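# Sort bowls into patterned and plain nested stacks

## Task

Build two nested bowl stacks, one made of every patterned bowl and the other of every plain bowl, and finish with both hands released from the bowls.

## Robot and tools

Robot: two arms, left_arm (on the scene's +y side) and right_arm. Each ends in a five-finger hand: right_arm has a right hand and left_arm a mirrored left hand. The cameras are cam_high (fixed, on a stand behind the arms) plus cam_left_wrist and cam_right_wrist, all 504x504 pixels.

Frames. The scene frame has its origin at table-top height, halfway between the two nominal arm bases. +z is up, +x points out over the table, and +y points toward left_arm. The calibrated bases are: left_arm at (-0.037, +0.350, 0) m, right_arm at (+0.032, -0.311, 0) m, each turned very slightly about z. Everything reported per arm (end_effector_position in metres, end_effector_quat_wxyz, velocities, targets) is in that arm's own base frame. Fixed cameras and the table use the scene frame. Each hand has a hand point 0.05 m in front of the palm and 0.15 m out from the wrist face. Its +z runs along the straight fingers and +y points out of the palm. Its +x points across the palm away from the thumb on the right hand and toward the thumb on the left hand. Straight fingertips sit about 0.06 m beyond the point and 0.06 m behind it along -y. A wrist bracket on the little-finger side can strike things.

The 28-number row, used by execute_actions and move. Every number lies in [-1, 1], and all 28 are needed even when only one arm moves. The first 14 are left_arm's and the last 14 are right_arm's. Within each 14: dx, dy, dz, rx, ry, rz, then little, ring, middle, index, thumb_bend, thumb_turn, then force_limit, speed.
- dx..rz are offsets, not poses. They are measured from that arm's Hand target as it stood when the action or move began, along that arm's base axes. 1.0 equals 0.6 m for dx, dy, dz and 180 degrees for rotation. rx, ry, rz together form one rotation vector, turning about the Hand target position. All rows of one action, and all targets of one move, count from that same starting Hand target. Sending the same offset again therefore moves further. Six zeros re-requests the current Hand target, which also ends a push.
- The six finger numbers are absolute motor targets: +1 open or straight, -1 closed. thumb_turn -1 puts the thumb in front of the palm, facing the fingers, and +1 puts it beside the palm. With the thumb turned in, the hand can grasp things about 0.035 to 0.065 m thick, or a handle down to about 0.025 m.
- force_limit scales linearly from about 0 N at -1 to 10 N at +1 (15 N for the thumb motors). A closing motor stops at that load. speed rises from near zero at -1 to full at +0.48 and above. For a gentle grip, close with speed -0.94 or lower.
- No value means no change. To keep a hand as it is, resend the eight hand numbers of its last executed row. If none has been sent yet, send hand_measured followed by hand_force_limit and hand_speed.

execute_actions(actions, cameras): actions is a list of actions. Each action is a list of up to 15 rows, one per 1/30 s step, and a short action holds its final row. cameras is a list of names, ["all"], or []. With an empty actions list, all images come by default.

move(target, speed, blend, blocking, cameras): target is one row, or a list of up to 15 rows, all offset from the same starting Hand targets. speed is the path's top speed in m/s, from 0.002 to 4.3 (default 0.25), with turning limited to twice that value in rad/s. Give one number or one per target. blend is in metres: corners are rounded within that distance, and 0 means a stop at each target. blocking=false returns after about 0.5 s while the motion continues. A move lasts 0.5 to 10 s, does not avoid obstacles, and can overshoot when fast. Its result adds a "move:" line whose ending is done, off_target, moving, held or fault. limits=paced means the commanded pose was clipped; limits=held means steps were withheld. Neither done nor off_target tells you whether anything was touched.

wait(seconds 0 to 10) lets time pass while each arm holds its command. stop() brakes a running move. zoom_image(camera, region=[x0, y0, x1, y1]) enlarges part of the latest image from cam_high, cam_left_wrist or cam_right_wrist, at most 504 px per side. show_instructions() shows the reference pages. finished_scene(scene=1) ends the scene for good.

Results. Hand target is the last commanded pose, after the controller has limited orientation to within 40 degrees of the measured one. The hand often comes to rest 1 to 3 cm short, occasionally 5 cm, usually below the target. This is not evidence of contact. Send the missing distance as a new offset. hand_measured gives each motor's position on the command scale. hand_stopped_by gives moving, target, force, stalled or fault. hand_load_n gives load in newtons, positive when the finger is pushed open. A grip that has slipped shows as load falling to about 0. Joint velocities may read "within noise". Joint torques include the arm's own weight. A MOTOR HOT line appears at 85 °C; at 100 °C that arm collapses for 30 to 60 s. Joint ranges (rad): waist ±2.880, shoulder 0 to 3.142, elbow 0 to 3.019, wrist pitch -1.693 to 1.571, wrist yaw ±1.571, wrist roll ±2.094.

Avoid: bowls falling or being left off the table; dropping bowls from a height or releasing them while they still move; fast impacts and hard presses; any contact between the two arms or hands; routing a path near an arm's own base; long stretched-out holds that overheat motors; and overloading fingers with strong pushes, twists or quick swings. Objects may occasionally get nudged by outside forces, so check the stacks before finishing.

Each tool is called after "Request:" as a command line: name --argument value for each argument, lists and objects as JSON in quotes; but a table of rows of numbers goes row by row, as --pt "numbers of a row", without its own name.

Reference images:

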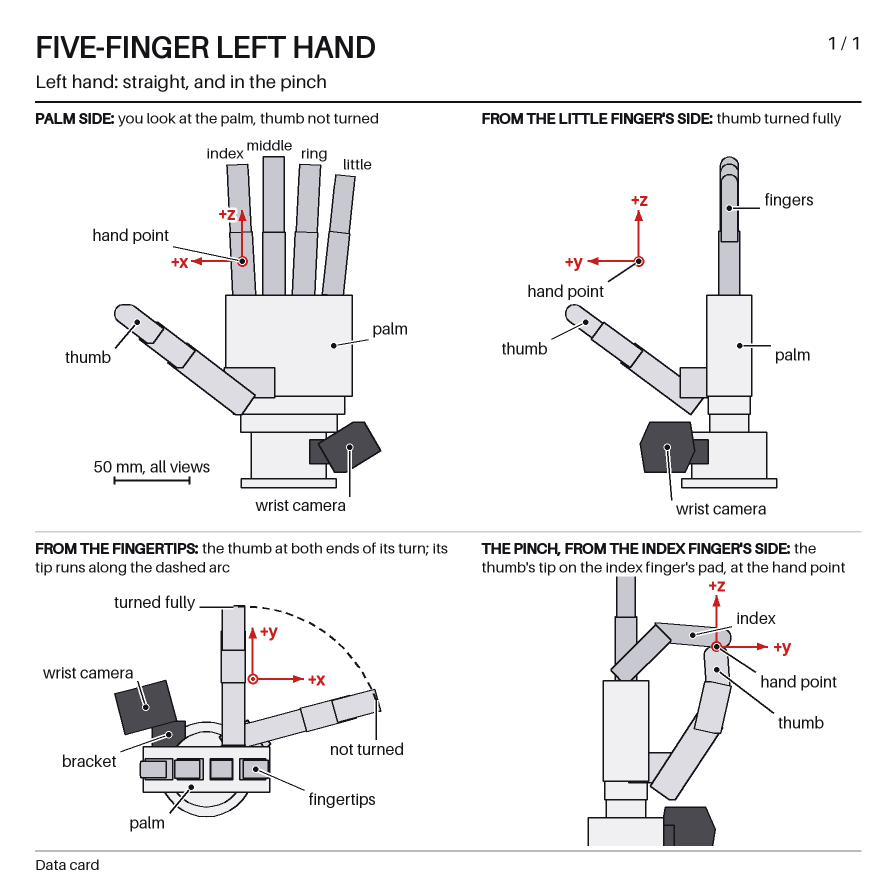

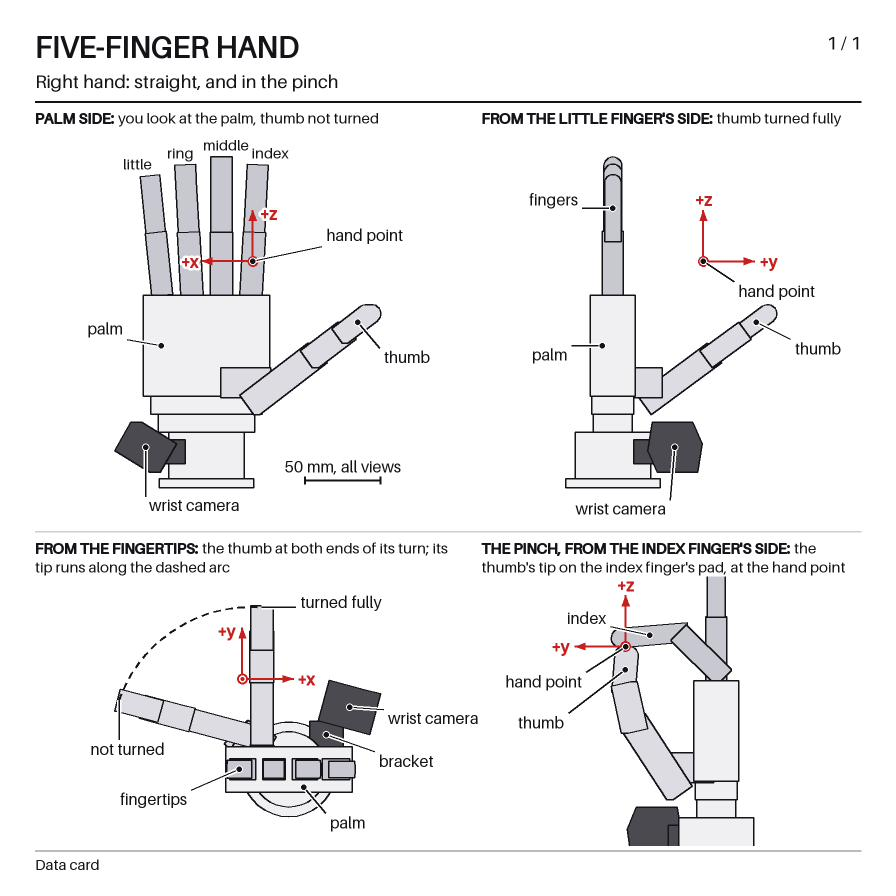

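## Session

Request:
execute_actions --actions '[]'

Scene clock: 0.00 s.
left_arm: end_effector_position=(+0.3465, +0.1825, +0.2152) hand_measured=(+1.000, +1.000, +1.000, +1.000, +1.000, +1.000) hand_load_n=(+0.0, +0.0, +0.0, +0.0, +0.0, +0.0) hand_stopped_by=(target, target, target, target, target, target) hand_force_limit=0.00 hand_speed=-0.80 end_effector_quat_wxyz=(-0.251, +0.928, -0.075, +0.265) | right_arm: end_effector_position=(+0.3983, +0.2682, +0.2498) hand_measured=(+1.000, +1.000, +1.000, +1.000, +1.000, +1.000) hand_load_n=(+0.0, +0.0, +0.0, +0.0, +0.0, +0.0) hand_stopped_by=(target, target, target, target, target, target) hand_force_limit=0.00 hand_speed=-0.80 end_effector_quat_wxyz=(+0.093, -0.278, +0.822, +0.489)
Joint positions: left_arm=[0.635 0.902 0.794 -0.716 -0.029 -0.763] | right_arm=[0.16 1.543 1.147 -1.137 -1.041 1.099]
Joint velocities: within noise
Joint torques (N m): no reading
Heat: left arm: hottest shoulder 29 °C; right arm: hottest waist 31 °C.
Hand target: left_arm +0.3512, +0.1859, +0.2261; -0.257, +0.924, -0.075, +0.272 | right_arm +0.4040, +0.2691, +0.2592; +0.104, -0.284, +0.819, +0.487

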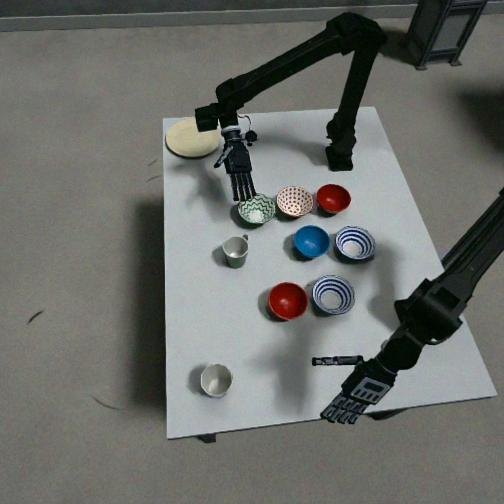

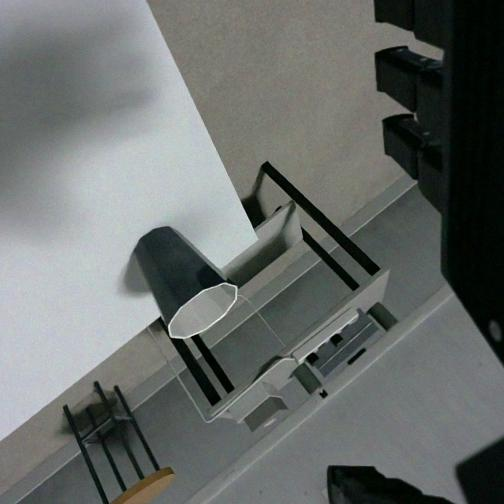

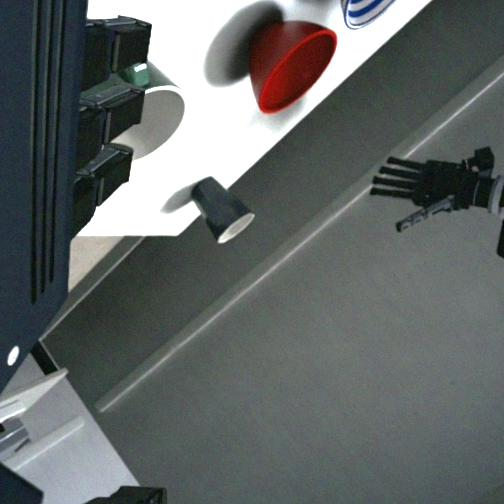

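Request:
zoom_image --camera "cam_high" --region '[220, 170, 390, 340]'

Request:
zoom_image --camera "cam_high" --region '[150, 180, 300, 330]'

Request:
zoom_image --camera "cam_high" --region '[160, 310, 400, 450]'

Request:
zoom_image --camera "cam_right_wrist" --region '[70, 0, 400, 250]'

Scaled by 2.965 from the camera's 504x504 image, which has a finer 720x720 frame.

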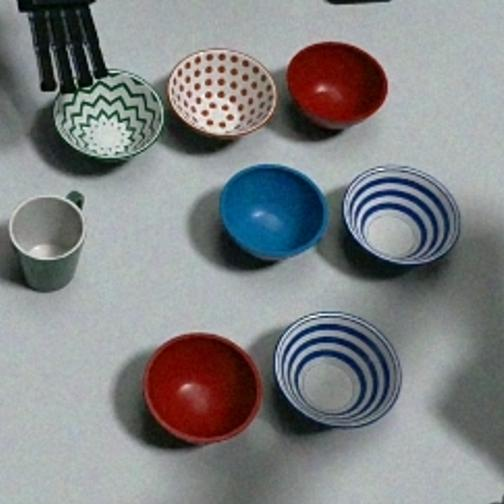

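Scaled by 3.360 from the camera's 504x504 image, which has a finer 720x720 frame.

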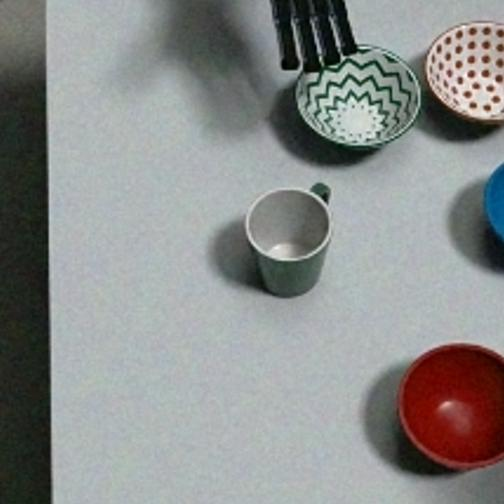

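Scaled by 2.100 from the camera's 504x504 image, which has a finer 720x720 frame.

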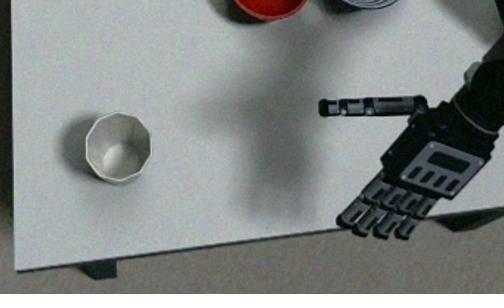

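Scaled by 1.527 from the camera's 504x504 image, which has a finer 720x720 frame.

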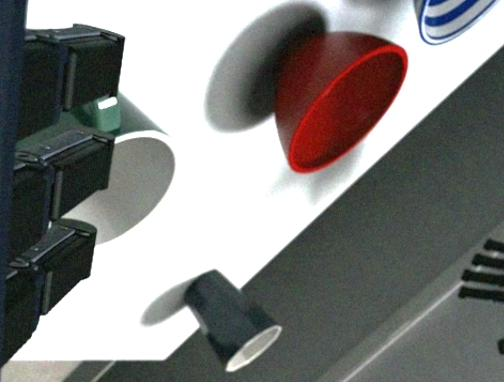

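Request:
move --target '[0.0933, -0.5102, -0.0435, 0.1619, 0.0555, -0.4722, -1, -1, 0.65, 0.5, 0.46, -1, 0.0, 0.0, -0.04, 0.003, -0.098, -0.2906, -0.4671, 0.2630, -1, -1, 0.65, 0.5, 0.46, -1, 0.0, 0.0]' --cameras '["all"]'

Scene clock: 441.07 s.
left_arm: end_effector_position=(+0.3922, -0.1147, +0.1784) hand_measured=(-1.000, -1.000, +0.650, +0.500, +0.460, -1.000) hand_load_n=(+0.0, +0.0, +0.0, +0.0, +0.0, +0.0) hand_stopped_by=(target, target, target, target, target, target) hand_force_limit=0.00 hand_speed=0.00 end_effector_quat_wxyz=(+0.195, -0.575, +0.750, -0.262) | right_arm: end_effector_position=(+0.3818, +0.2672, +0.1937) hand_measured=(-1.000, -1.000, +0.650, +0.500, +0.460, -1.000) hand_load_n=(+0.0, +0.0, +0.0, +0.0, +0.0, +0.0) hand_stopped_by=(target, target, target, target, target, target) hand_force_limit=0.00 hand_speed=0.00 end_effector_quat_wxyz=(-0.278, +0.799, -0.505, +0.174)
Joint positions: left_arm=[-0.19 1.117 0.921 -0.712 0.054 0.054] | right_arm=[0.563 1.253 1.069 -0.722 0.071 0.095]
Joint torques (N m): left_arm=[1.38 -8.64 11.7 0.79 0.08 0.11] | right_arm=[-0.09 -7.82 7.77 2.06 0.1 -0.14]
Heat: left arm: hottest elbow 38 °C; right arm: hottest elbow 40 °C.
Hand target: left_arm +0.4073, -0.1201, +0.2001; +0.205, -0.564, +0.752, -0.274 | right_arm +0.3799, +0.2710, +0.2004; -0.291, +0.799, -0.495, +0.180
Off the commanded pose: left_arm 0.027 m, 2 deg | right_arm 0.008 m, 2 deg.
move: off_target (left_arm)
camera_calibration:
cam_left_wrist: T_world_to_cam=[[0.65418, -0.436772, 0.617478, -0.41965], [-0.694978, -0.669248, 0.262894, 0.150139], [0.298421, -0.601114, -0.741355, 0.0622171], [0, 0, 0, 1]] pos_world=[0.360302, -0.0454117, 0.265779]
cam_right_wrist: T_world_to_cam=[[-0.561924, -0.558363, -0.610305, 0.483461], [-0.804008, 0.54212, 0.24429, 0.119435], [0.194457, 0.627962, -0.753558, 0.0209201], [0, 0, 0, 1]] pos_world=[0.363627, 0.192062, 0.281647]

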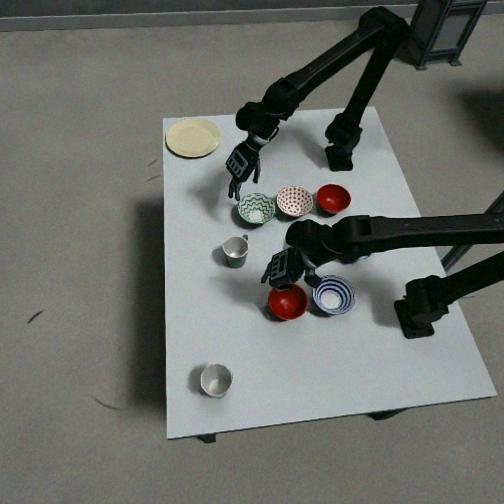

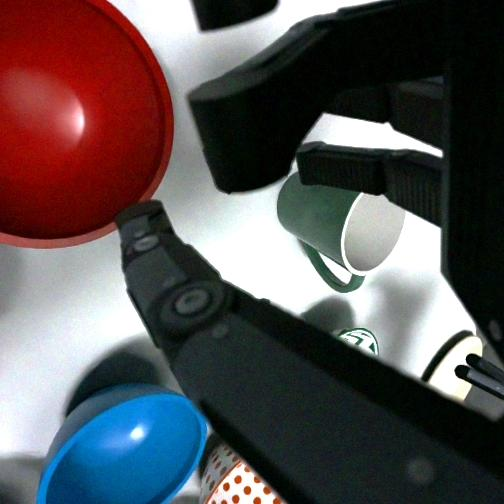

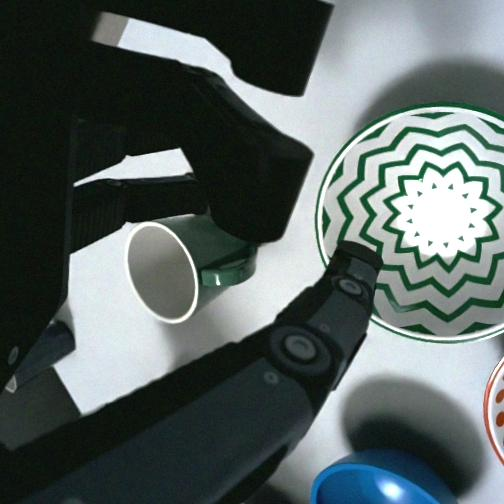

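Request:
move --target '[0.085, 0.025, -0.047, 0, 0, 0, -1, -1, 0.65, 0.5, 0.46, -1, 0.0, 0.0, 0.035, 0.045, -0.072, 0, 0, 0, -1, -1, 0.65, 0.5, 0.46, -1, 0.0, 0.0]' --cameras '["all"]'

Scene clock: 510.77 s.
left_arm: end_effector_position=(+0.4338, -0.1049, +0.1451) hand_measured=(-1.000, -1.000, +0.650, +0.500, +0.460, -1.000) hand_load_n=(+0.0, +0.0, +0.5, +0.0, +0.0, +0.0) hand_stopped_by=(target, target, target, target, target, target) hand_force_limit=0.00 hand_speed=0.00 end_effector_quat_wxyz=(+0.181, -0.574, +0.758, -0.252) | right_arm: end_effector_position=(+0.4010, +0.2905, +0.1575) hand_measured=(-1.000, -1.000, +0.650, +0.500, +0.460, -1.000) hand_load_n=(+0.0, +0.0, +0.0, +0.0, +0.0, +0.0) hand_stopped_by=(target, target, target, target, target, target) hand_force_limit=0.00 hand_speed=0.00 end_effector_quat_wxyz=(-0.284, +0.799, -0.498, +0.180)
Joint positions: left_arm=[-0.141 1.274 0.967 -0.638 0.093 0.103] | right_arm=[0.588 1.345 1.05 -0.596 0.088 0.101]
Joint torques (N m): left_arm=[2.14 -12.1 11.38 1.7 0.12 0.09] | right_arm=[0.09 -8.06 8.05 2.19 0.1 0.11]
Heat: left arm: hottest elbow 46 °C; right arm: hottest elbow 37 °C.
Hand target: left_arm +0.4582, -0.1052, +0.1720; +0.205, -0.564, +0.752, -0.274 | right_arm +0.4010, +0.2979, +0.1571; -0.291, +0.799, -0.495, +0.180
Off the commanded pose: left_arm 0.036 m, 4 deg | right_arm 0.008 m, 1 deg.
move: off_target (left_arm)
camera_calibration:
cam_left_wrist: T_world_to_cam=[[0.668928, -0.447793, 0.59331, -0.426133], [-0.694443, -0.661149, 0.283958, 0.191965], [0.265112, -0.601967, -0.753227, 0.0470111], [0, 0, 0, 1]] pos_world=[0.405898, -0.0356029, 0.233729]
cam_right_wrist: T_world_to_cam=[[-0.544872, -0.563755, -0.620721, 0.481474], [-0.813791, 0.533975, 0.22938, 0.139701], [0.202135, 0.63012, -0.749727, -0.0290638], [0, 0, 0, 1]] pos_world=[0.381904, 0.21515, 0.245026]

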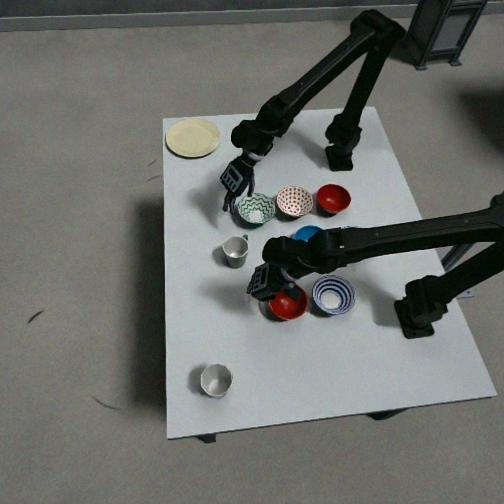

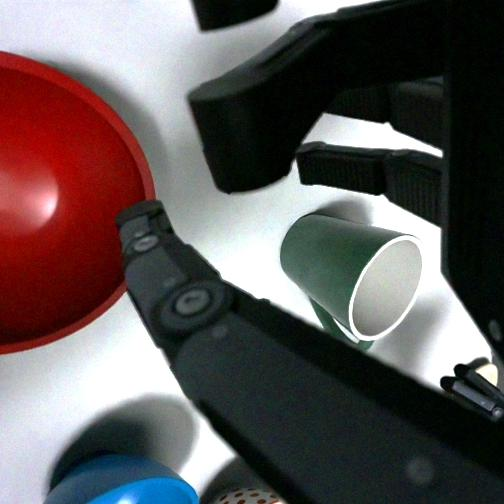

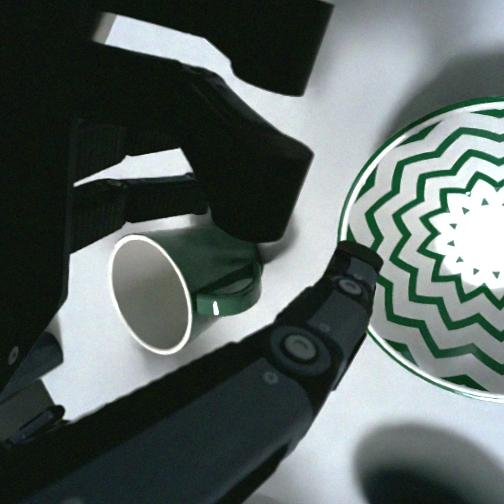

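Request:
move --target '[0.013, 0.002, -0.1, 0, 0, 0, -1, -1, 0.65, 0.5, 0.46, -1, 0.0, 0.0, 0.003, 0.009, -0.12, 0, 0, 0, -1, -1, 0.65, 0.5, 0.46, -1, 0.0, 0.0]' --cameras '["all"]' --speed 0.15

Scene clock: 595.60 s.
left_arm: end_effector_position=(+0.4660, -0.1085, +0.1191) hand_measured=(-1.000, -1.000, +0.650, +0.500, +0.460, -1.000) hand_load_n=(+0.0, +0.0, +0.0, +0.0, +0.0, +0.0) hand_stopped_by=(target, target, target, target, target, target) hand_force_limit=0.00 hand_speed=0.00 end_effector_quat_wxyz=(+0.205, -0.564, +0.750, -0.277) | right_arm: end_effector_position=(+0.4037, +0.2948, +0.0861) hand_measured=(-1.000, -1.000, +0.650, +0.500, +0.460, -1.000) hand_load_n=(+0.0, +0.0, +0.0, +0.0, +0.0, +0.0) hand_stopped_by=(target, target, target, target, target, target) hand_force_limit=0.00 hand_speed=0.00 end_effector_quat_wxyz=(-0.284, +0.799, -0.499, +0.180)
Joint positions: left_arm=[-0.138 1.348 0.938 -0.464 0.097 0.108] | right_arm=[0.594 1.434 0.936 -0.391 0.093 0.107]
Joint torques (N m): left_arm=[2.26 -12.28 6.79 1.83 0.13 0.05] | right_arm=[0.44 -7.18 7.56 2.19 0.11 0.09]
Heat: left arm: hottest elbow 44 °C; right arm: hottest elbow 40 °C.
Hand target: left_arm +0.4661, -0.1039, +0.1120; +0.205, -0.564, +0.752, -0.274 | right_arm +0.4028, +0.3034, +0.0851; -0.291, +0.799, -0.495, +0.180
Off the commanded pose: left_arm 0.008 m, 0 deg | right_arm 0.009 m, 1 deg.
move: done
camera_calibration:
cam_left_wrist: T_world_to_cam=[[0.623119, -0.443217, 0.644424, -0.418046], [-0.715295, -0.656195, 0.240334, 0.234764], [0.316347, -0.61071, -0.725918, -0.0113837], [0, 0, 0, 1]] pos_world=[0.432019, -0.0381862, 0.204713]
cam_right_wrist: T_world_to_cam=[[-0.54603, -0.561758, -0.621513, 0.441018], [-0.81244, 0.536101, 0.229212, 0.154878], [0.204432, 0.630099, -0.749121, -0.0868689], [0, 0, 0, 1]] pos_world=[0.384397, 0.219452, 0.173524]

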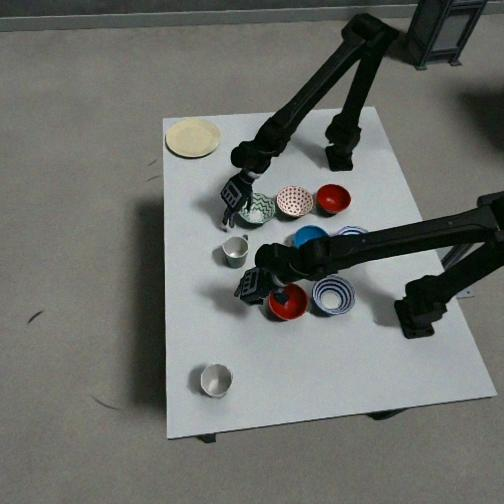

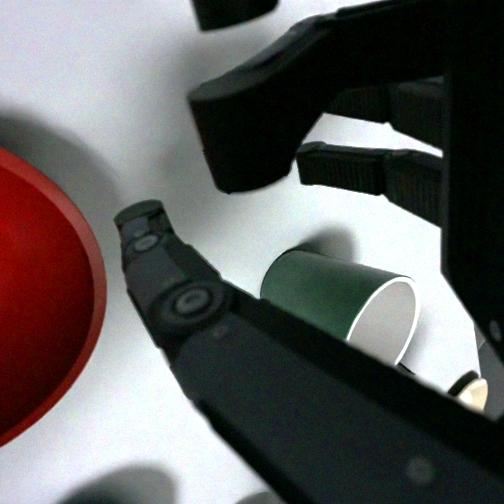

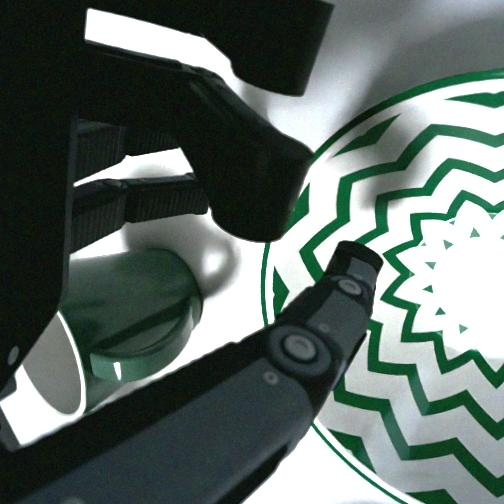

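Request:
move --target '[-0.042, 0.003, -0.042, 0, 0, 0, -1, -1, 0.65, 0.5, 0.46, -1, 0.0, 0.0, -0.0033, 0.0067, -0.045, 0, 0, 0, -1, -1, 0.65, 0.5, 0.46, -1, 0.0, 0.0]' --cameras '["all"]' --speed 0.1

Scene clock: 635.47 s.
left_arm: end_effector_position=(+0.4416, -0.1051, +0.0874) hand_measured=(-1.000, -1.000, +0.650, +0.500, +0.460, -1.000) hand_load_n=(+0.0, +0.0, +0.0, +0.0, +0.0, +0.0) hand_stopped_by=(target, target, target, target, target, target) hand_force_limit=0.00 hand_speed=0.00 end_effector_quat_wxyz=(+0.200, -0.566, +0.752, -0.272) | right_arm: end_effector_position=(+0.4035, +0.3002, +0.0638) hand_measured=(-1.000, -1.000, +0.650, +0.500, +0.460, -1.000) hand_load_n=(+0.0, +0.0, +0.0, +0.0, +0.5, +0.0) hand_stopped_by=(target, target, target, target, target, target) hand_force_limit=0.00 hand_speed=0.00 end_effector_quat_wxyz=(-0.288, +0.797, -0.498, +0.182)
Joint positions: left_arm=[-0.138 1.33 0.834 -0.392 0.097 0.108] | right_arm=[0.605 1.47 0.902 -0.313 0.1 0.115]
Joint torques (N m): left_arm=[1.9 -12.86 6.49 1.77 0.02 0.03] | right_arm=[0.38 -7.36 6.84 2.15 0.12 0.07]
Heat: left arm: hottest elbow 40 °C; right arm: hottest elbow 37 °C.
Hand target: left_arm +0.4409, -0.1021, +0.0867; +0.205, -0.564, +0.752, -0.274 | right_arm +0.4008, +0.3074, +0.0580; -0.291, +0.799, -0.495, +0.180
Off the commanded pose: left_arm 0.003 m, 1 deg | right_arm 0.010 m, 0 deg.
move: done
camera_calibration:
cam_left_wrist: T_world_to_cam=[[0.63183, -0.444465, 0.635014, -0.38419], [-0.71198, -0.656643, 0.248806, 0.224881], [0.306391, -0.60932, -0.731337, -0.0195239], [0, 0, 0, 1]] pos_world=[0.408836, -0.0349885, 0.173735]
cam_right_wrist: T_world_to_cam=[[-0.540261, -0.558587, -0.629364, 0.427337], [-0.814738, 0.534332, 0.225149, 0.158633], [0.210524, 0.634406, -0.74378, -0.110963], [0, 0, 0, 1]] pos_world=[0.383478, 0.224338, 0.150703]

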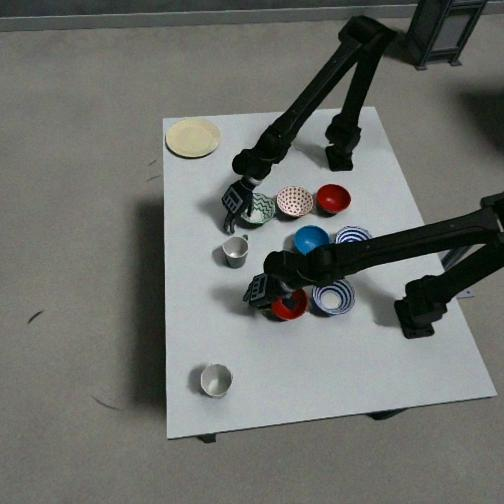

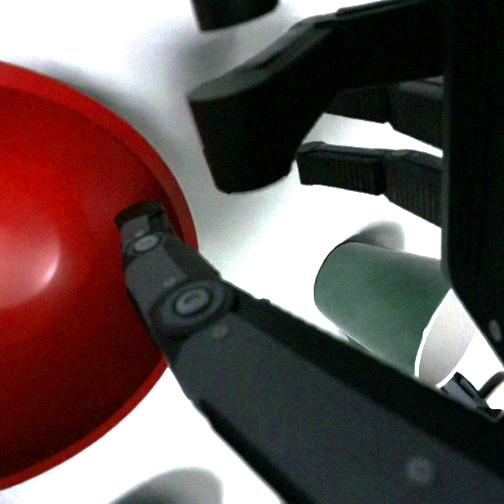

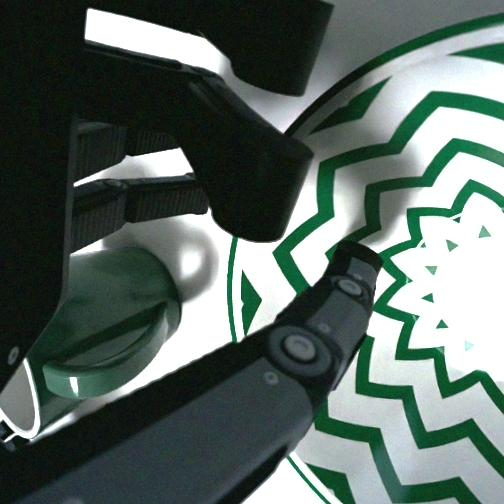

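Request:
zoom_image --camera "cam_right_wrist" --region '[200, 0, 504, 304]'

Request:
zoom_image --camera "cam_right_wrist" --region '[130, 150, 330, 350]'

Scaled by 1.658 from the camera's 504x504 image, which has a finer 720x720 frame.

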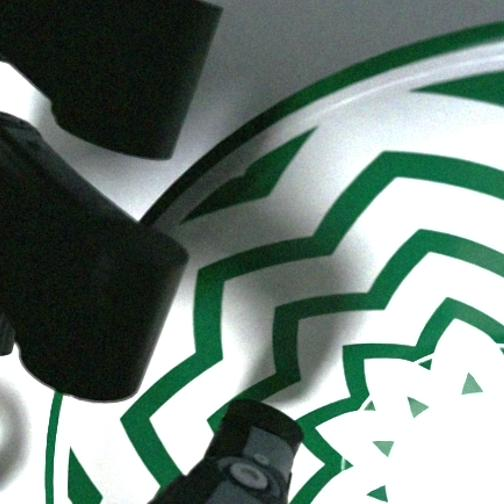

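Scaled by 2.520 from the camera's 504x504 image, which has a finer 720x720 frame.

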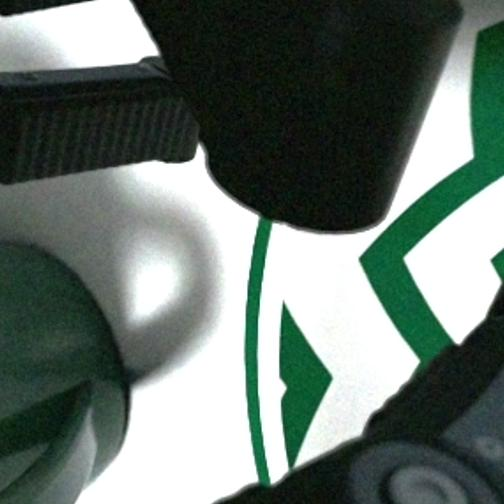

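Request:
move --target '[-0.006, 0.002, -0.053, 0, 0, 0, -1, -1, 0.65, 0.5, 0.46, -1, 0.0, 0.0, -0.0047, -0.0023, -0.012, 0, 0, 0, -1, -1, 0.65, 0.5, 0.46, -1, 0.0, 0.0]' --cameras '["cam_left_wrist", "cam_right_wrist"]' --speed 0.1

Scene clock: 737.37 s.
left_arm: end_effector_position=(+0.4394, -0.1048, +0.0645) hand_measured=(-1.000, -1.000, +0.650, +0.500, +0.460, -1.000) hand_load_n=(+0.0, +0.0, +0.0, +0.0, +0.0, +0.0) hand_stopped_by=(target, target, target, target, target, target) hand_force_limit=0.00 hand_speed=0.00 end_effector_quat_wxyz=(+0.207, -0.563, +0.750, -0.279) | right_arm: end_effector_position=(+0.4021, +0.2994, +0.0597) hand_measured=(-1.000, -1.000, +0.650, +0.500, +0.460, -1.000) hand_load_n=(+0.0, +0.0, +0.0, +0.0, +0.0, +0.0) hand_stopped_by=(target, target, target, target, target, target) hand_force_limit=0.00 hand_speed=0.00 end_effector_quat_wxyz=(-0.291, +0.796, -0.498, +0.183)
Joint positions: left_arm=[-0.138 1.351 0.777 -0.292 0.097 0.108] | right_arm=[0.605 1.47 0.887 -0.291 0.1 0.116]
Joint torques (N m): left_arm=[2.02 -11.16 6.19 1.81 0.07 0.04] | right_arm=[0.56 -6.95 6.68 2.17 0.12 0.08]
Heat: left arm: hottest elbow 36 °C; right arm: hottest elbow 37 °C.
Hand target: left_arm +0.4372, -0.1009, +0.0549; +0.205, -0.564, +0.752, -0.274 | right_arm +0.3981, +0.3060, +0.0509; -0.291, +0.798, -0.496, +0.180
Off the commanded pose: left_arm 0.011 m, 1 deg | right_arm 0.012 m, 1 deg.
move: off_target (left_arm, right_arm)
camera_calibration:
cam_left_wrist: T_world_to_cam=[[0.618725, -0.442647, 0.649032, -0.36304], [-0.716936, -0.655942, 0.236099, 0.232349], [0.321218, -0.611395, -0.723198, -0.0426788], [0, 0, 0, 1]] pos_world=[0.404911, -0.034385, 0.149902]
cam_right_wrist: T_world_to_cam=[[-0.537517, -0.55557, -0.634363, 0.4218], [-0.815349, 0.534343, 0.2229, 0.159159], [0.215131, 0.63704, -0.740202, -0.116062], [0, 0, 0, 1]] pos_world=[0.381464, 0.22323, 0.146189]
Images, in order (width x height): cam_left_wrist 504x504, cam_right_wrist 504x504.

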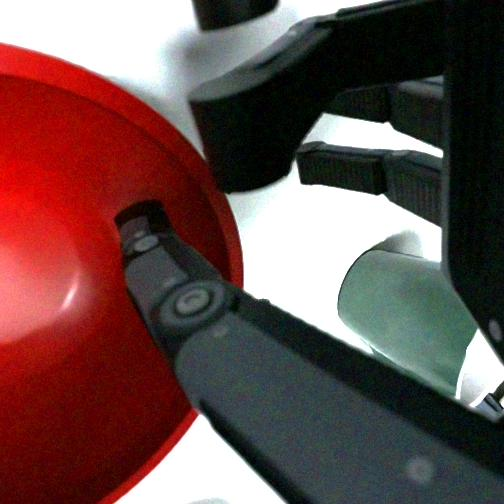

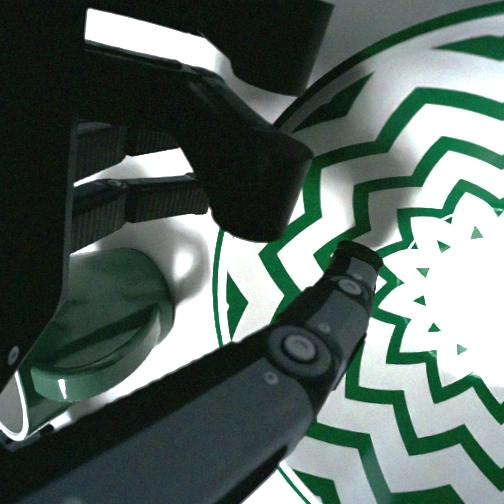

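Request:
move --target '[0, 0, -0.028, 0, 0, 0, -1, -1, 0.65, 0.5, 0.46, -1, 0.0, 0.0, 0, 0, 0, 0, 0, 0, -1, -1, 0.15, 0.0, 0.28, -1, -0.4, -0.6]' --cameras '["cam_left_wrist", "cam_right_wrist"]' --speed 0.1

Scene clock: 748.93 s.
left_arm: end_effector_position=(+0.4399, -0.1049, +0.0476) hand_measured=(-1.000, -1.000, +0.650, +0.500, +0.460, -1.000) hand_load_n=(+0.0, +0.0, +0.0, +0.0, +0.0, +0.0) hand_stopped_by=(target, target, target, target, target, target) hand_force_limit=0.00 hand_speed=0.00 end_effector_quat_wxyz=(+0.207, -0.563, +0.750, -0.279) | right_arm: end_effector_position=(+0.4021, +0.2993, +0.0597) hand_measured=(-1.000, -1.000, +0.150, +0.000, +0.280, -1.000) hand_load_n=(+0.0, +0.0, +0.0, +0.0, +0.0, +0.0) hand_stopped_by=(target, target, target, target, target, target) hand_force_limit=-0.40 hand_speed=-0.60 end_effector_quat_wxyz=(-0.291, +0.796, -0.498, +0.183)
Joint positions: left_arm=[-0.138 1.383 0.754 -0.238 0.097 0.108] | right_arm=[0.605 1.47 0.887 -0.291 0.101 0.117]
Joint torques (N m): left_arm=[2.2 -11.4 5.93 1.78 0.06 0.04] | right_arm=[0.26 -6.71 6.67 2.14 0.11 0.09]
Heat: left arm: hottest elbow 36 °C; right arm: hottest elbow 37 °C.
Hand target: left_arm +0.4372, -0.1009, +0.0380; +0.205, -0.564, +0.752, -0.274 | right_arm +0.3981, +0.3059, +0.0509; -0.291, +0.798, -0.495, +0.180
Off the commanded pose: left_arm 0.011 m, 1 deg | right_arm 0.012 m, 1 deg.
move: off_target (left_arm, right_arm)
camera_calibration:
cam_left_wrist: T_world_to_cam=[[0.618725, -0.442647, 0.649032, -0.352298], [-0.716936, -0.655942, 0.236099, 0.236584], [0.321218, -0.611395, -0.723198, -0.0551627], [0, 0, 0, 1]] pos_world=[0.405311, -0.034485, 0.132902]
cam_right_wrist: T_world_to_cam=[[-0.537701, -0.555327, -0.634421, 0.421768], [-0.815123, 0.534734, 0.222787, 0.159054], [0.215526, 0.636924, -0.740187, -0.116126], [0, 0, 0, 1]] pos_world=[0.381462, 0.223131, 0.146189]
Images, in order (width x height): cam_left_wrist 504x504, cam_right_wrist 504x504.

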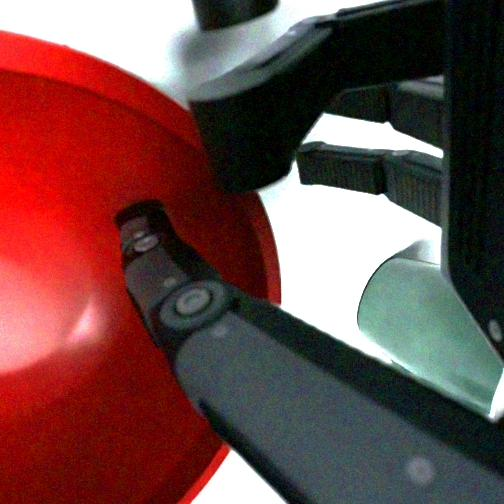

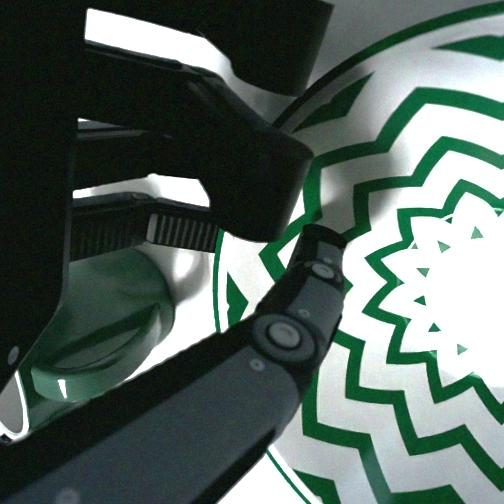

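Request:
move --target '[0, 0, 0, 0, 0, 0, -1, -1, 0.15, 0.0, 0.28, -1, -0.4, -0.6, 0, 0, 0, 0, 0, 0, -1, -1, -0.4, -0.5, 0.0, -1, -0.2, -0.9]' --cameras '["cam_left_wrist", "cam_right_wrist"]' --speed 0.1

Scene clock: 761.20 s.
left_arm: end_effector_position=(+0.4399, -0.1049, +0.0476) hand_measured=(-1.000, -1.000, +0.150, +0.000, +0.280, -1.000) hand_load_n=(+0.0, +0.0, +0.0, +0.0, +0.0, +0.0) hand_stopped_by=(target, target, target, target, target, target) hand_force_limit=-0.40 hand_speed=-0.60 end_effector_quat_wxyz=(+0.207, -0.563, +0.750, -0.279) | right_arm: end_effector_position=(+0.4017, +0.2998, +0.0591) hand_measured=(-1.000, -1.000, -0.174, -0.212, +0.152, -1.000) hand_load_n=(+0.0, +0.0, +5.5, +4.0, +6.5, +0.0) hand_stopped_by=(target, target, force, force, force, target) hand_force_limit=-0.20 hand_speed=-0.90 end_effector_quat_wxyz=(-0.291, +0.796, -0.498, +0.183)
Joint positions: left_arm=[-0.138 1.383 0.754 -0.238 0.097 0.108] | right_arm=[0.606 1.471 0.887 -0.291 0.101 0.118]
Joint torques (N m): left_arm=[2.02 -11.16 5.97 1.83 0.09 0.05] | right_arm=[0.44 -6.89 6.69 2.19 0.11 0.07]
Heat: left arm: hottest elbow 35 °C; right arm: hottest elbow 37 °C.
Hand target: left_arm +0.4372, -0.1009, +0.0380; +0.205, -0.564, +0.752, -0.274 | right_arm +0.3981, +0.3060, +0.0510; -0.291, +0.798, -0.495, +0.180
Off the commanded pose: left_arm 0.011 m, 1 deg | right_arm 0.011 m, 1 deg.
move: off_target (left_arm, right_arm)
camera_calibration:
cam_left_wrist: T_world_to_cam=[[0.618725, -0.442647, 0.649032, -0.352298], [-0.716936, -0.655942, 0.236099, 0.236584], [0.321218, -0.611395, -0.723198, -0.0551627], [0, 0, 0, 1]] pos_world=[0.405311, -0.034485, 0.132902]
cam_right_wrist: T_world_to_cam=[[-0.538175, -0.555717, -0.633677, 0.421784], [-0.815129, 0.534359, 0.223662, 0.158697], [0.214319, 0.636898, -0.74056, -0.11625], [0, 0, 0, 1]] pos_world=[0.381266, 0.223631, 0.14569]
Images, in order (width x height): cam_left_wrist 504x504, cam_right_wrist 504x504.

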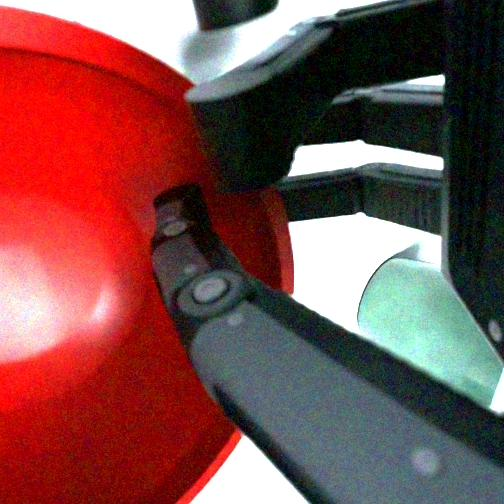

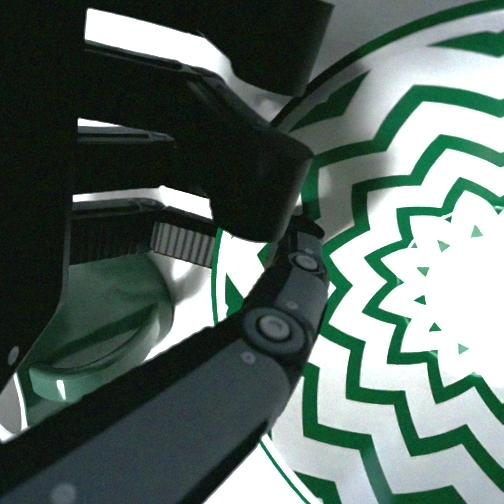

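Request:
move --pt "0 0 0 0 0 0 -1 -1 -0.4 -0.5 0.0 -1 -0.2 -0.9 0 0 0 0 0 0 -1 -1 -0.5 -0.6 -0.1 -1 0.1 -0.92" --pt "0 0 0 0 0 0 -1 -1 -0.4 -0.5 0.0 -1 -0.2 -0.9 0 0 0.065 0 0 0 -1 -1 -0.5 -0.6 -0.1 -1 0.1 -0.92" --cameras '["all"]' --speed 0.06

Scene clock: 774.40 s.
left_arm: end_effector_position=(+0.4399, -0.1049, +0.0476) hand_measured=(-1.000, -1.000, -0.182, -0.230, +0.140, -1.000) hand_load_n=(+0.0, -0.5, +5.5, +5.5, +6.5, -1.0) hand_stopped_by=(target, target, force, force, force, target) hand_force_limit=-0.20 hand_speed=-0.90 end_effector_quat_wxyz=(+0.207, -0.563, +0.750, -0.279) | right_arm: end_effector_position=(+0.3859, +0.2888, +0.0571) hand_measured=(-1.000, -1.000, -0.178, -0.218, +0.150, -1.000) hand_load_n=(+0.5, +0.0, +8.5, +6.5, +9.0, +0.5) hand_stopped_by=(target, target, force, force, force, target) hand_force_limit=0.10 hand_speed=-0.92 end_effector_quat_wxyz=(-0.262, +0.805, -0.503, +0.171)
Joint positions: left_arm=[-0.138 1.383 0.754 -0.238 0.097 0.108] | right_arm=[0.606 1.454 0.887 -0.374 0.102 0.12]
Joint torques (N m): left_arm=[2.32 -11.34 5.94 1.87 0.07 0.04] | right_arm=[0.26 -9.93 10.63 0.7 0.06 0.05]
Heat: left arm: hottest elbow 35 °C; right arm: hottest elbow 38 °C.
Hand target: left_arm +0.4372, -0.1009, +0.0380; +0.205, -0.564, +0.752, -0.274 | right_arm +0.3981, +0.3060, +0.0900; -0.291, +0.798, -0.495, +0.180
Off the commanded pose: left_arm 0.011 m, 1 deg | right_arm 0.039 m, 4 deg.
move: off_target (left_arm, right_arm)
camera_calibration:
cam_left_wrist: T_world_to_cam=[[0.618557, -0.442944, 0.64899, -0.352236], [-0.717122, -0.655812, 0.235894, 0.236691], [0.321128, -0.611319, -0.723302, -0.0551091], [0, 0, 0, 1]] pos_world=[0.405312, -0.034485, 0.132903]
cam_right_wrist: T_world_to_cam=[[-0.572387, -0.576754, -0.582863, 0.422235], [-0.80116, 0.544791, 0.24768, 0.142381], [0.174688, 0.608735, -0.773903, -0.0820744], [0, 0, 0, 1]] pos_world=[0.370089, 0.215919, 0.147323]

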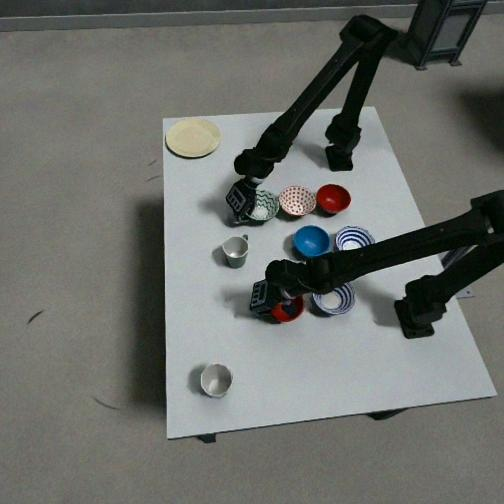

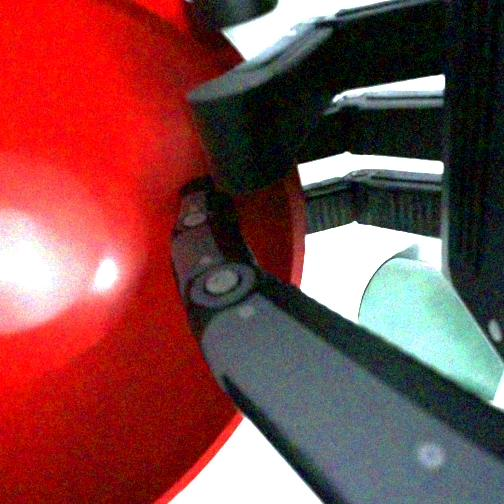

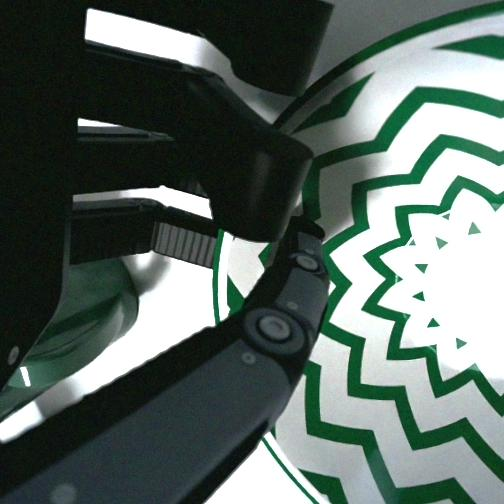

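Request:
move --target '[0, 0, 0, 0, 0, 0, -1, -1, -0.4, -0.5, 0.0, -1, -0.2, -0.9, 0.01, 0.01, 0.07, 0, 0, 0, -1, -1, -0.5, -0.6, -0.1, -1, 0.1, -0.92]' --cameras '["all"]' --speed 0.1

Scene clock: 786.53 s.
left_arm: end_effector_position=(+0.4399, -0.1049, +0.0476) hand_measured=(-1.000, -1.000, -0.182, -0.230, +0.140, -1.000) hand_load_n=(+0.0, +0.0, +5.5, +5.5, +6.5, -1.0) hand_stopped_by=(target, target, force, force, force, target) hand_force_limit=-0.20 hand_speed=-0.90 end_effector_quat_wxyz=(+0.207, -0.563, +0.750, -0.279) | right_arm: end_effector_position=(+0.3866, +0.2902, +0.0903) hand_measured=(-1.000, -1.000, -0.178, -0.218, +0.152, -1.000) hand_load_n=(+0.5, +0.0, +12.0, +7.5, +14.5, +2.0) hand_stopped_by=(target, target, force, force, force, target) hand_force_limit=0.10 hand_speed=-0.92 end_effector_quat_wxyz=(-0.253, +0.809, -0.504, +0.167)
Joint positions: left_arm=[-0.138 1.383 0.754 -0.238 0.097 0.108] | right_arm=[0.608 1.42 0.958 -0.499 0.102 0.12]
Joint torques (N m): left_arm=[2.08 -10.99 5.93 1.81 0.08 0.05] | right_arm=[0.09 -9.41 12.41 0.91 0.09 0.07]
Heat: left arm: hottest elbow 35 °C; right arm: hottest elbow 40 °C.
Hand target: left_arm +0.4372, -0.1009, +0.0380; +0.205, -0.564, +0.752, -0.274 | right_arm +0.4041, +0.3119, +0.1320; -0.291, +0.798, -0.495, +0.180
Off the commanded pose: left_arm 0.011 m, 1 deg | right_arm 0.050 m, 5 deg.
move: off_target (left_arm, right_arm)
camera_calibration:
cam_left_wrist: T_world_to_cam=[[0.618557, -0.442944, 0.64899, -0.352236], [-0.717122, -0.655812, 0.235894, 0.236691], [0.321128, -0.611319, -0.723302, -0.0551091], [0, 0, 0, 1]] pos_world=[0.405312, -0.034485, 0.132903]
cam_right_wrist: T_world_to_cam=[[-0.581065, -0.584669, -0.56615, 0.446974], [-0.797792, 0.546729, 0.254196, 0.131408], [0.16091, 0.599374, -0.784129, -0.0483185], [0, 0, 0, 1]] pos_world=[0.372333, 0.218448, 0.181763]

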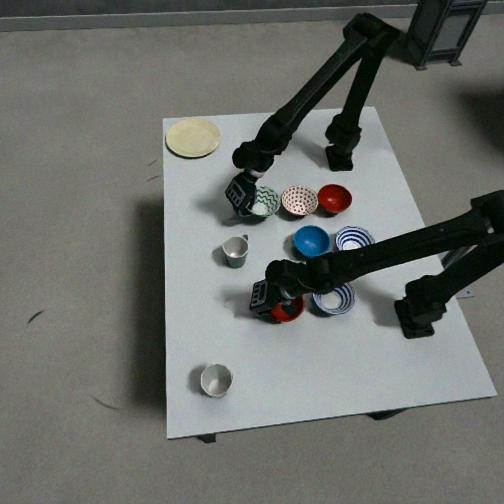

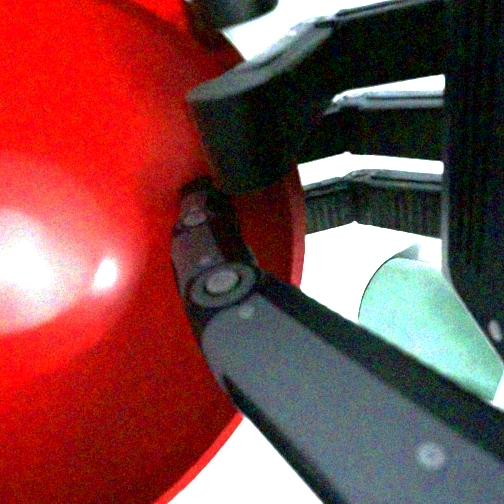

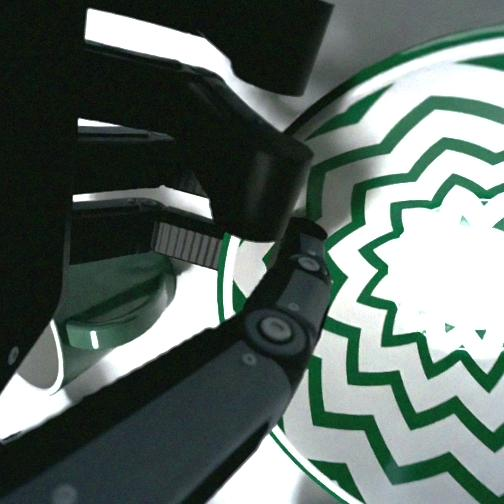

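Request:
move --pt "0 0 0 0 0 0 -1 -1 -0.4 -0.5 0.0 -1 -0.2 -0.9 0.045 0.03 0.01 0 0 0 -1 -1 -0.5 -0.6 -0.1 -1 0.1 -0.92" --pt "0 0 0 0 0 0 -1 -1 -0.4 -0.5 0.0 -1 -0.2 -0.9 0.005 0.0 -0.11 0 0 0 -1 -1 -0.5 -0.6 -0.1 -1 0.1 -0.92" --cameras '["all"]' --speed 0.08

Scene clock: 854.03 s.
left_arm: end_effector_position=(+0.4399, -0.1049, +0.0476) hand_measured=(-1.000, -1.000, -0.182, -0.230, +0.140, -1.000) hand_load_n=(+0.0, +0.0, +5.5, +5.5, +6.5, -0.5) hand_stopped_by=(target, target, force, force, force, target) hand_force_limit=-0.20 hand_speed=-0.90 end_effector_quat_wxyz=(+0.207, -0.563, +0.750, -0.279) | right_arm: end_effector_position=(+0.4056, +0.3034, +0.0655) hand_measured=(-1.000, -1.000, -0.178, -0.218, +0.152, -1.000) hand_load_n=(+0.0, +0.0, +9.5, +7.0, +11.0, +1.0) hand_stopped_by=(target, target, force, force, force, target) hand_force_limit=0.10 hand_speed=-0.92 end_effector_quat_wxyz=(-0.282, +0.799, -0.500, +0.179)
Joint positions: left_arm=[-0.138 1.383 0.754 -0.238 0.097 0.108] | right_arm=[0.608 1.483 0.928 -0.341 0.102 0.12]
Joint torques (N m): left_arm=[2.2 -11.11 6.01 1.83 0.07 0.04] | right_arm=[0.09 -7.77 7.5 2.24 0.02 0.04]
Heat: left arm: hottest elbow 34 °C; right arm: hottest elbow 44 °C.
Hand target: left_arm +0.4372, -0.1009, +0.0380; +0.205, -0.564, +0.752, -0.274 | right_arm +0.4071, +0.3119, +0.0660; -0.291, +0.798, -0.495, +0.180
Off the commanded pose: left_arm 0.011 m, 1 deg | right_arm 0.009 m, 1 deg.
move: off_target (left_arm)
camera_calibration:
cam_left_wrist: T_world_to_cam=[[0.618557, -0.442944, 0.64899, -0.352236], [-0.717122, -0.655812, 0.235894, 0.236691], [0.321128, -0.611319, -0.723302, -0.0551091], [0, 0, 0, 1]] pos_world=[0.405312, -0.034485, 0.132903]
cam_right_wrist: T_world_to_cam=[[-0.549542, -0.562747, -0.617511, 0.435588], [-0.810739, 0.537692, 0.231495, 0.155176], [0.201757, 0.627857, -0.751725, -0.106187], [0, 0, 0, 1]] pos_world=[0.386605, 0.228359, 0.153234]

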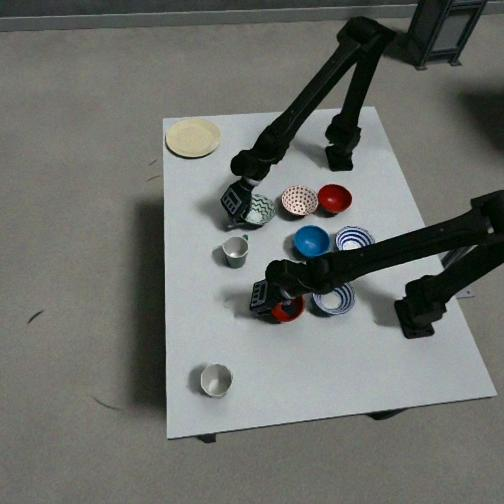

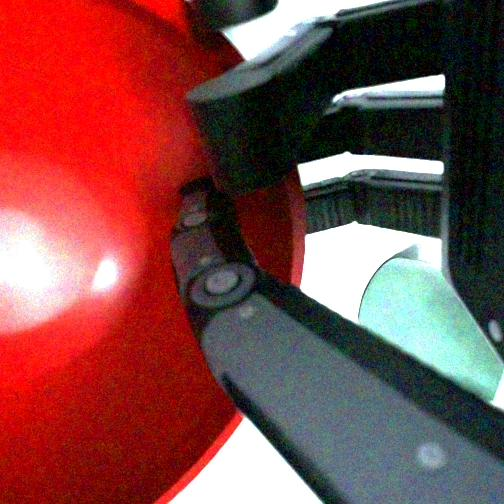

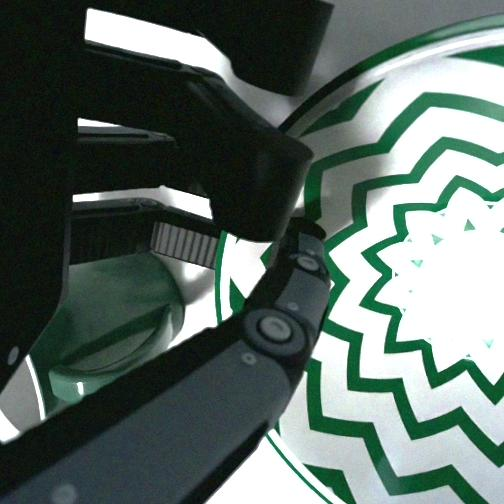

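Request:
move --target '[0, 0, 0, 0, 0, 0, -1, -1, -0.4, -0.5, 0.0, -1, -0.2, -0.9, 0.0, -0.003, -0.028, 0, 0, 0, -1, -1, -0.5, -0.6, -0.1, -1, 0.1, -0.92]' --cameras '[]' --speed 0.05

Scene clock: 862.33 s.
left_arm: end_effector_position=(+0.4399, -0.1049, +0.0476) hand_measured=(-1.000, -1.000, -0.182, -0.230, +0.140, -1.000) hand_load_n=(+0.0, +0.0, +5.5, +5.5, +6.5, -1.0) hand_stopped_by=(target, target, force, force, force, target) hand_force_limit=-0.20 hand_speed=-0.90 end_effector_quat_wxyz=(+0.207, -0.563, +0.750, -0.279) | right_arm: end_effector_position=(+0.4092, +0.3060, +0.0579) hand_measured=(-1.000, -1.000, -0.178, -0.218, +0.150, -1.000) hand_load_n=(+0.0, +0.0, +6.0, +6.5, +6.5, +0.5) hand_stopped_by=(target, target, force, force, force, target) hand_force_limit=0.10 hand_speed=-0.92 end_effector_quat_wxyz=(-0.291, +0.796, -0.499, +0.183)
Joint positions: left_arm=[-0.138 1.383 0.754 -0.238 0.097 0.108] | right_arm=[0.608 1.497 0.911 -0.289 0.102 0.12]
Joint torques (N m): left_arm=[2.2 -11.16 5.93 1.81 0.06 0.03] | right_arm=[-0.09 -7.18 6.64 2.28 -0.05 0.01]
Heat: left arm: hottest elbow 34 °C; right arm: hottest elbow 44 °C.
Hand target: left_arm +0.4372, -0.1009, +0.0380; +0.205, -0.564, +0.752, -0.274 | right_arm +0.4070, +0.3101, +0.0490; -0.291, +0.798, -0.495, +0.180
Off the commanded pose: left_arm 0.011 m, 1 deg | right_arm 0.010 m, 1 deg.
move: off_target (left_arm)
No camera images: "cameras" was empty.


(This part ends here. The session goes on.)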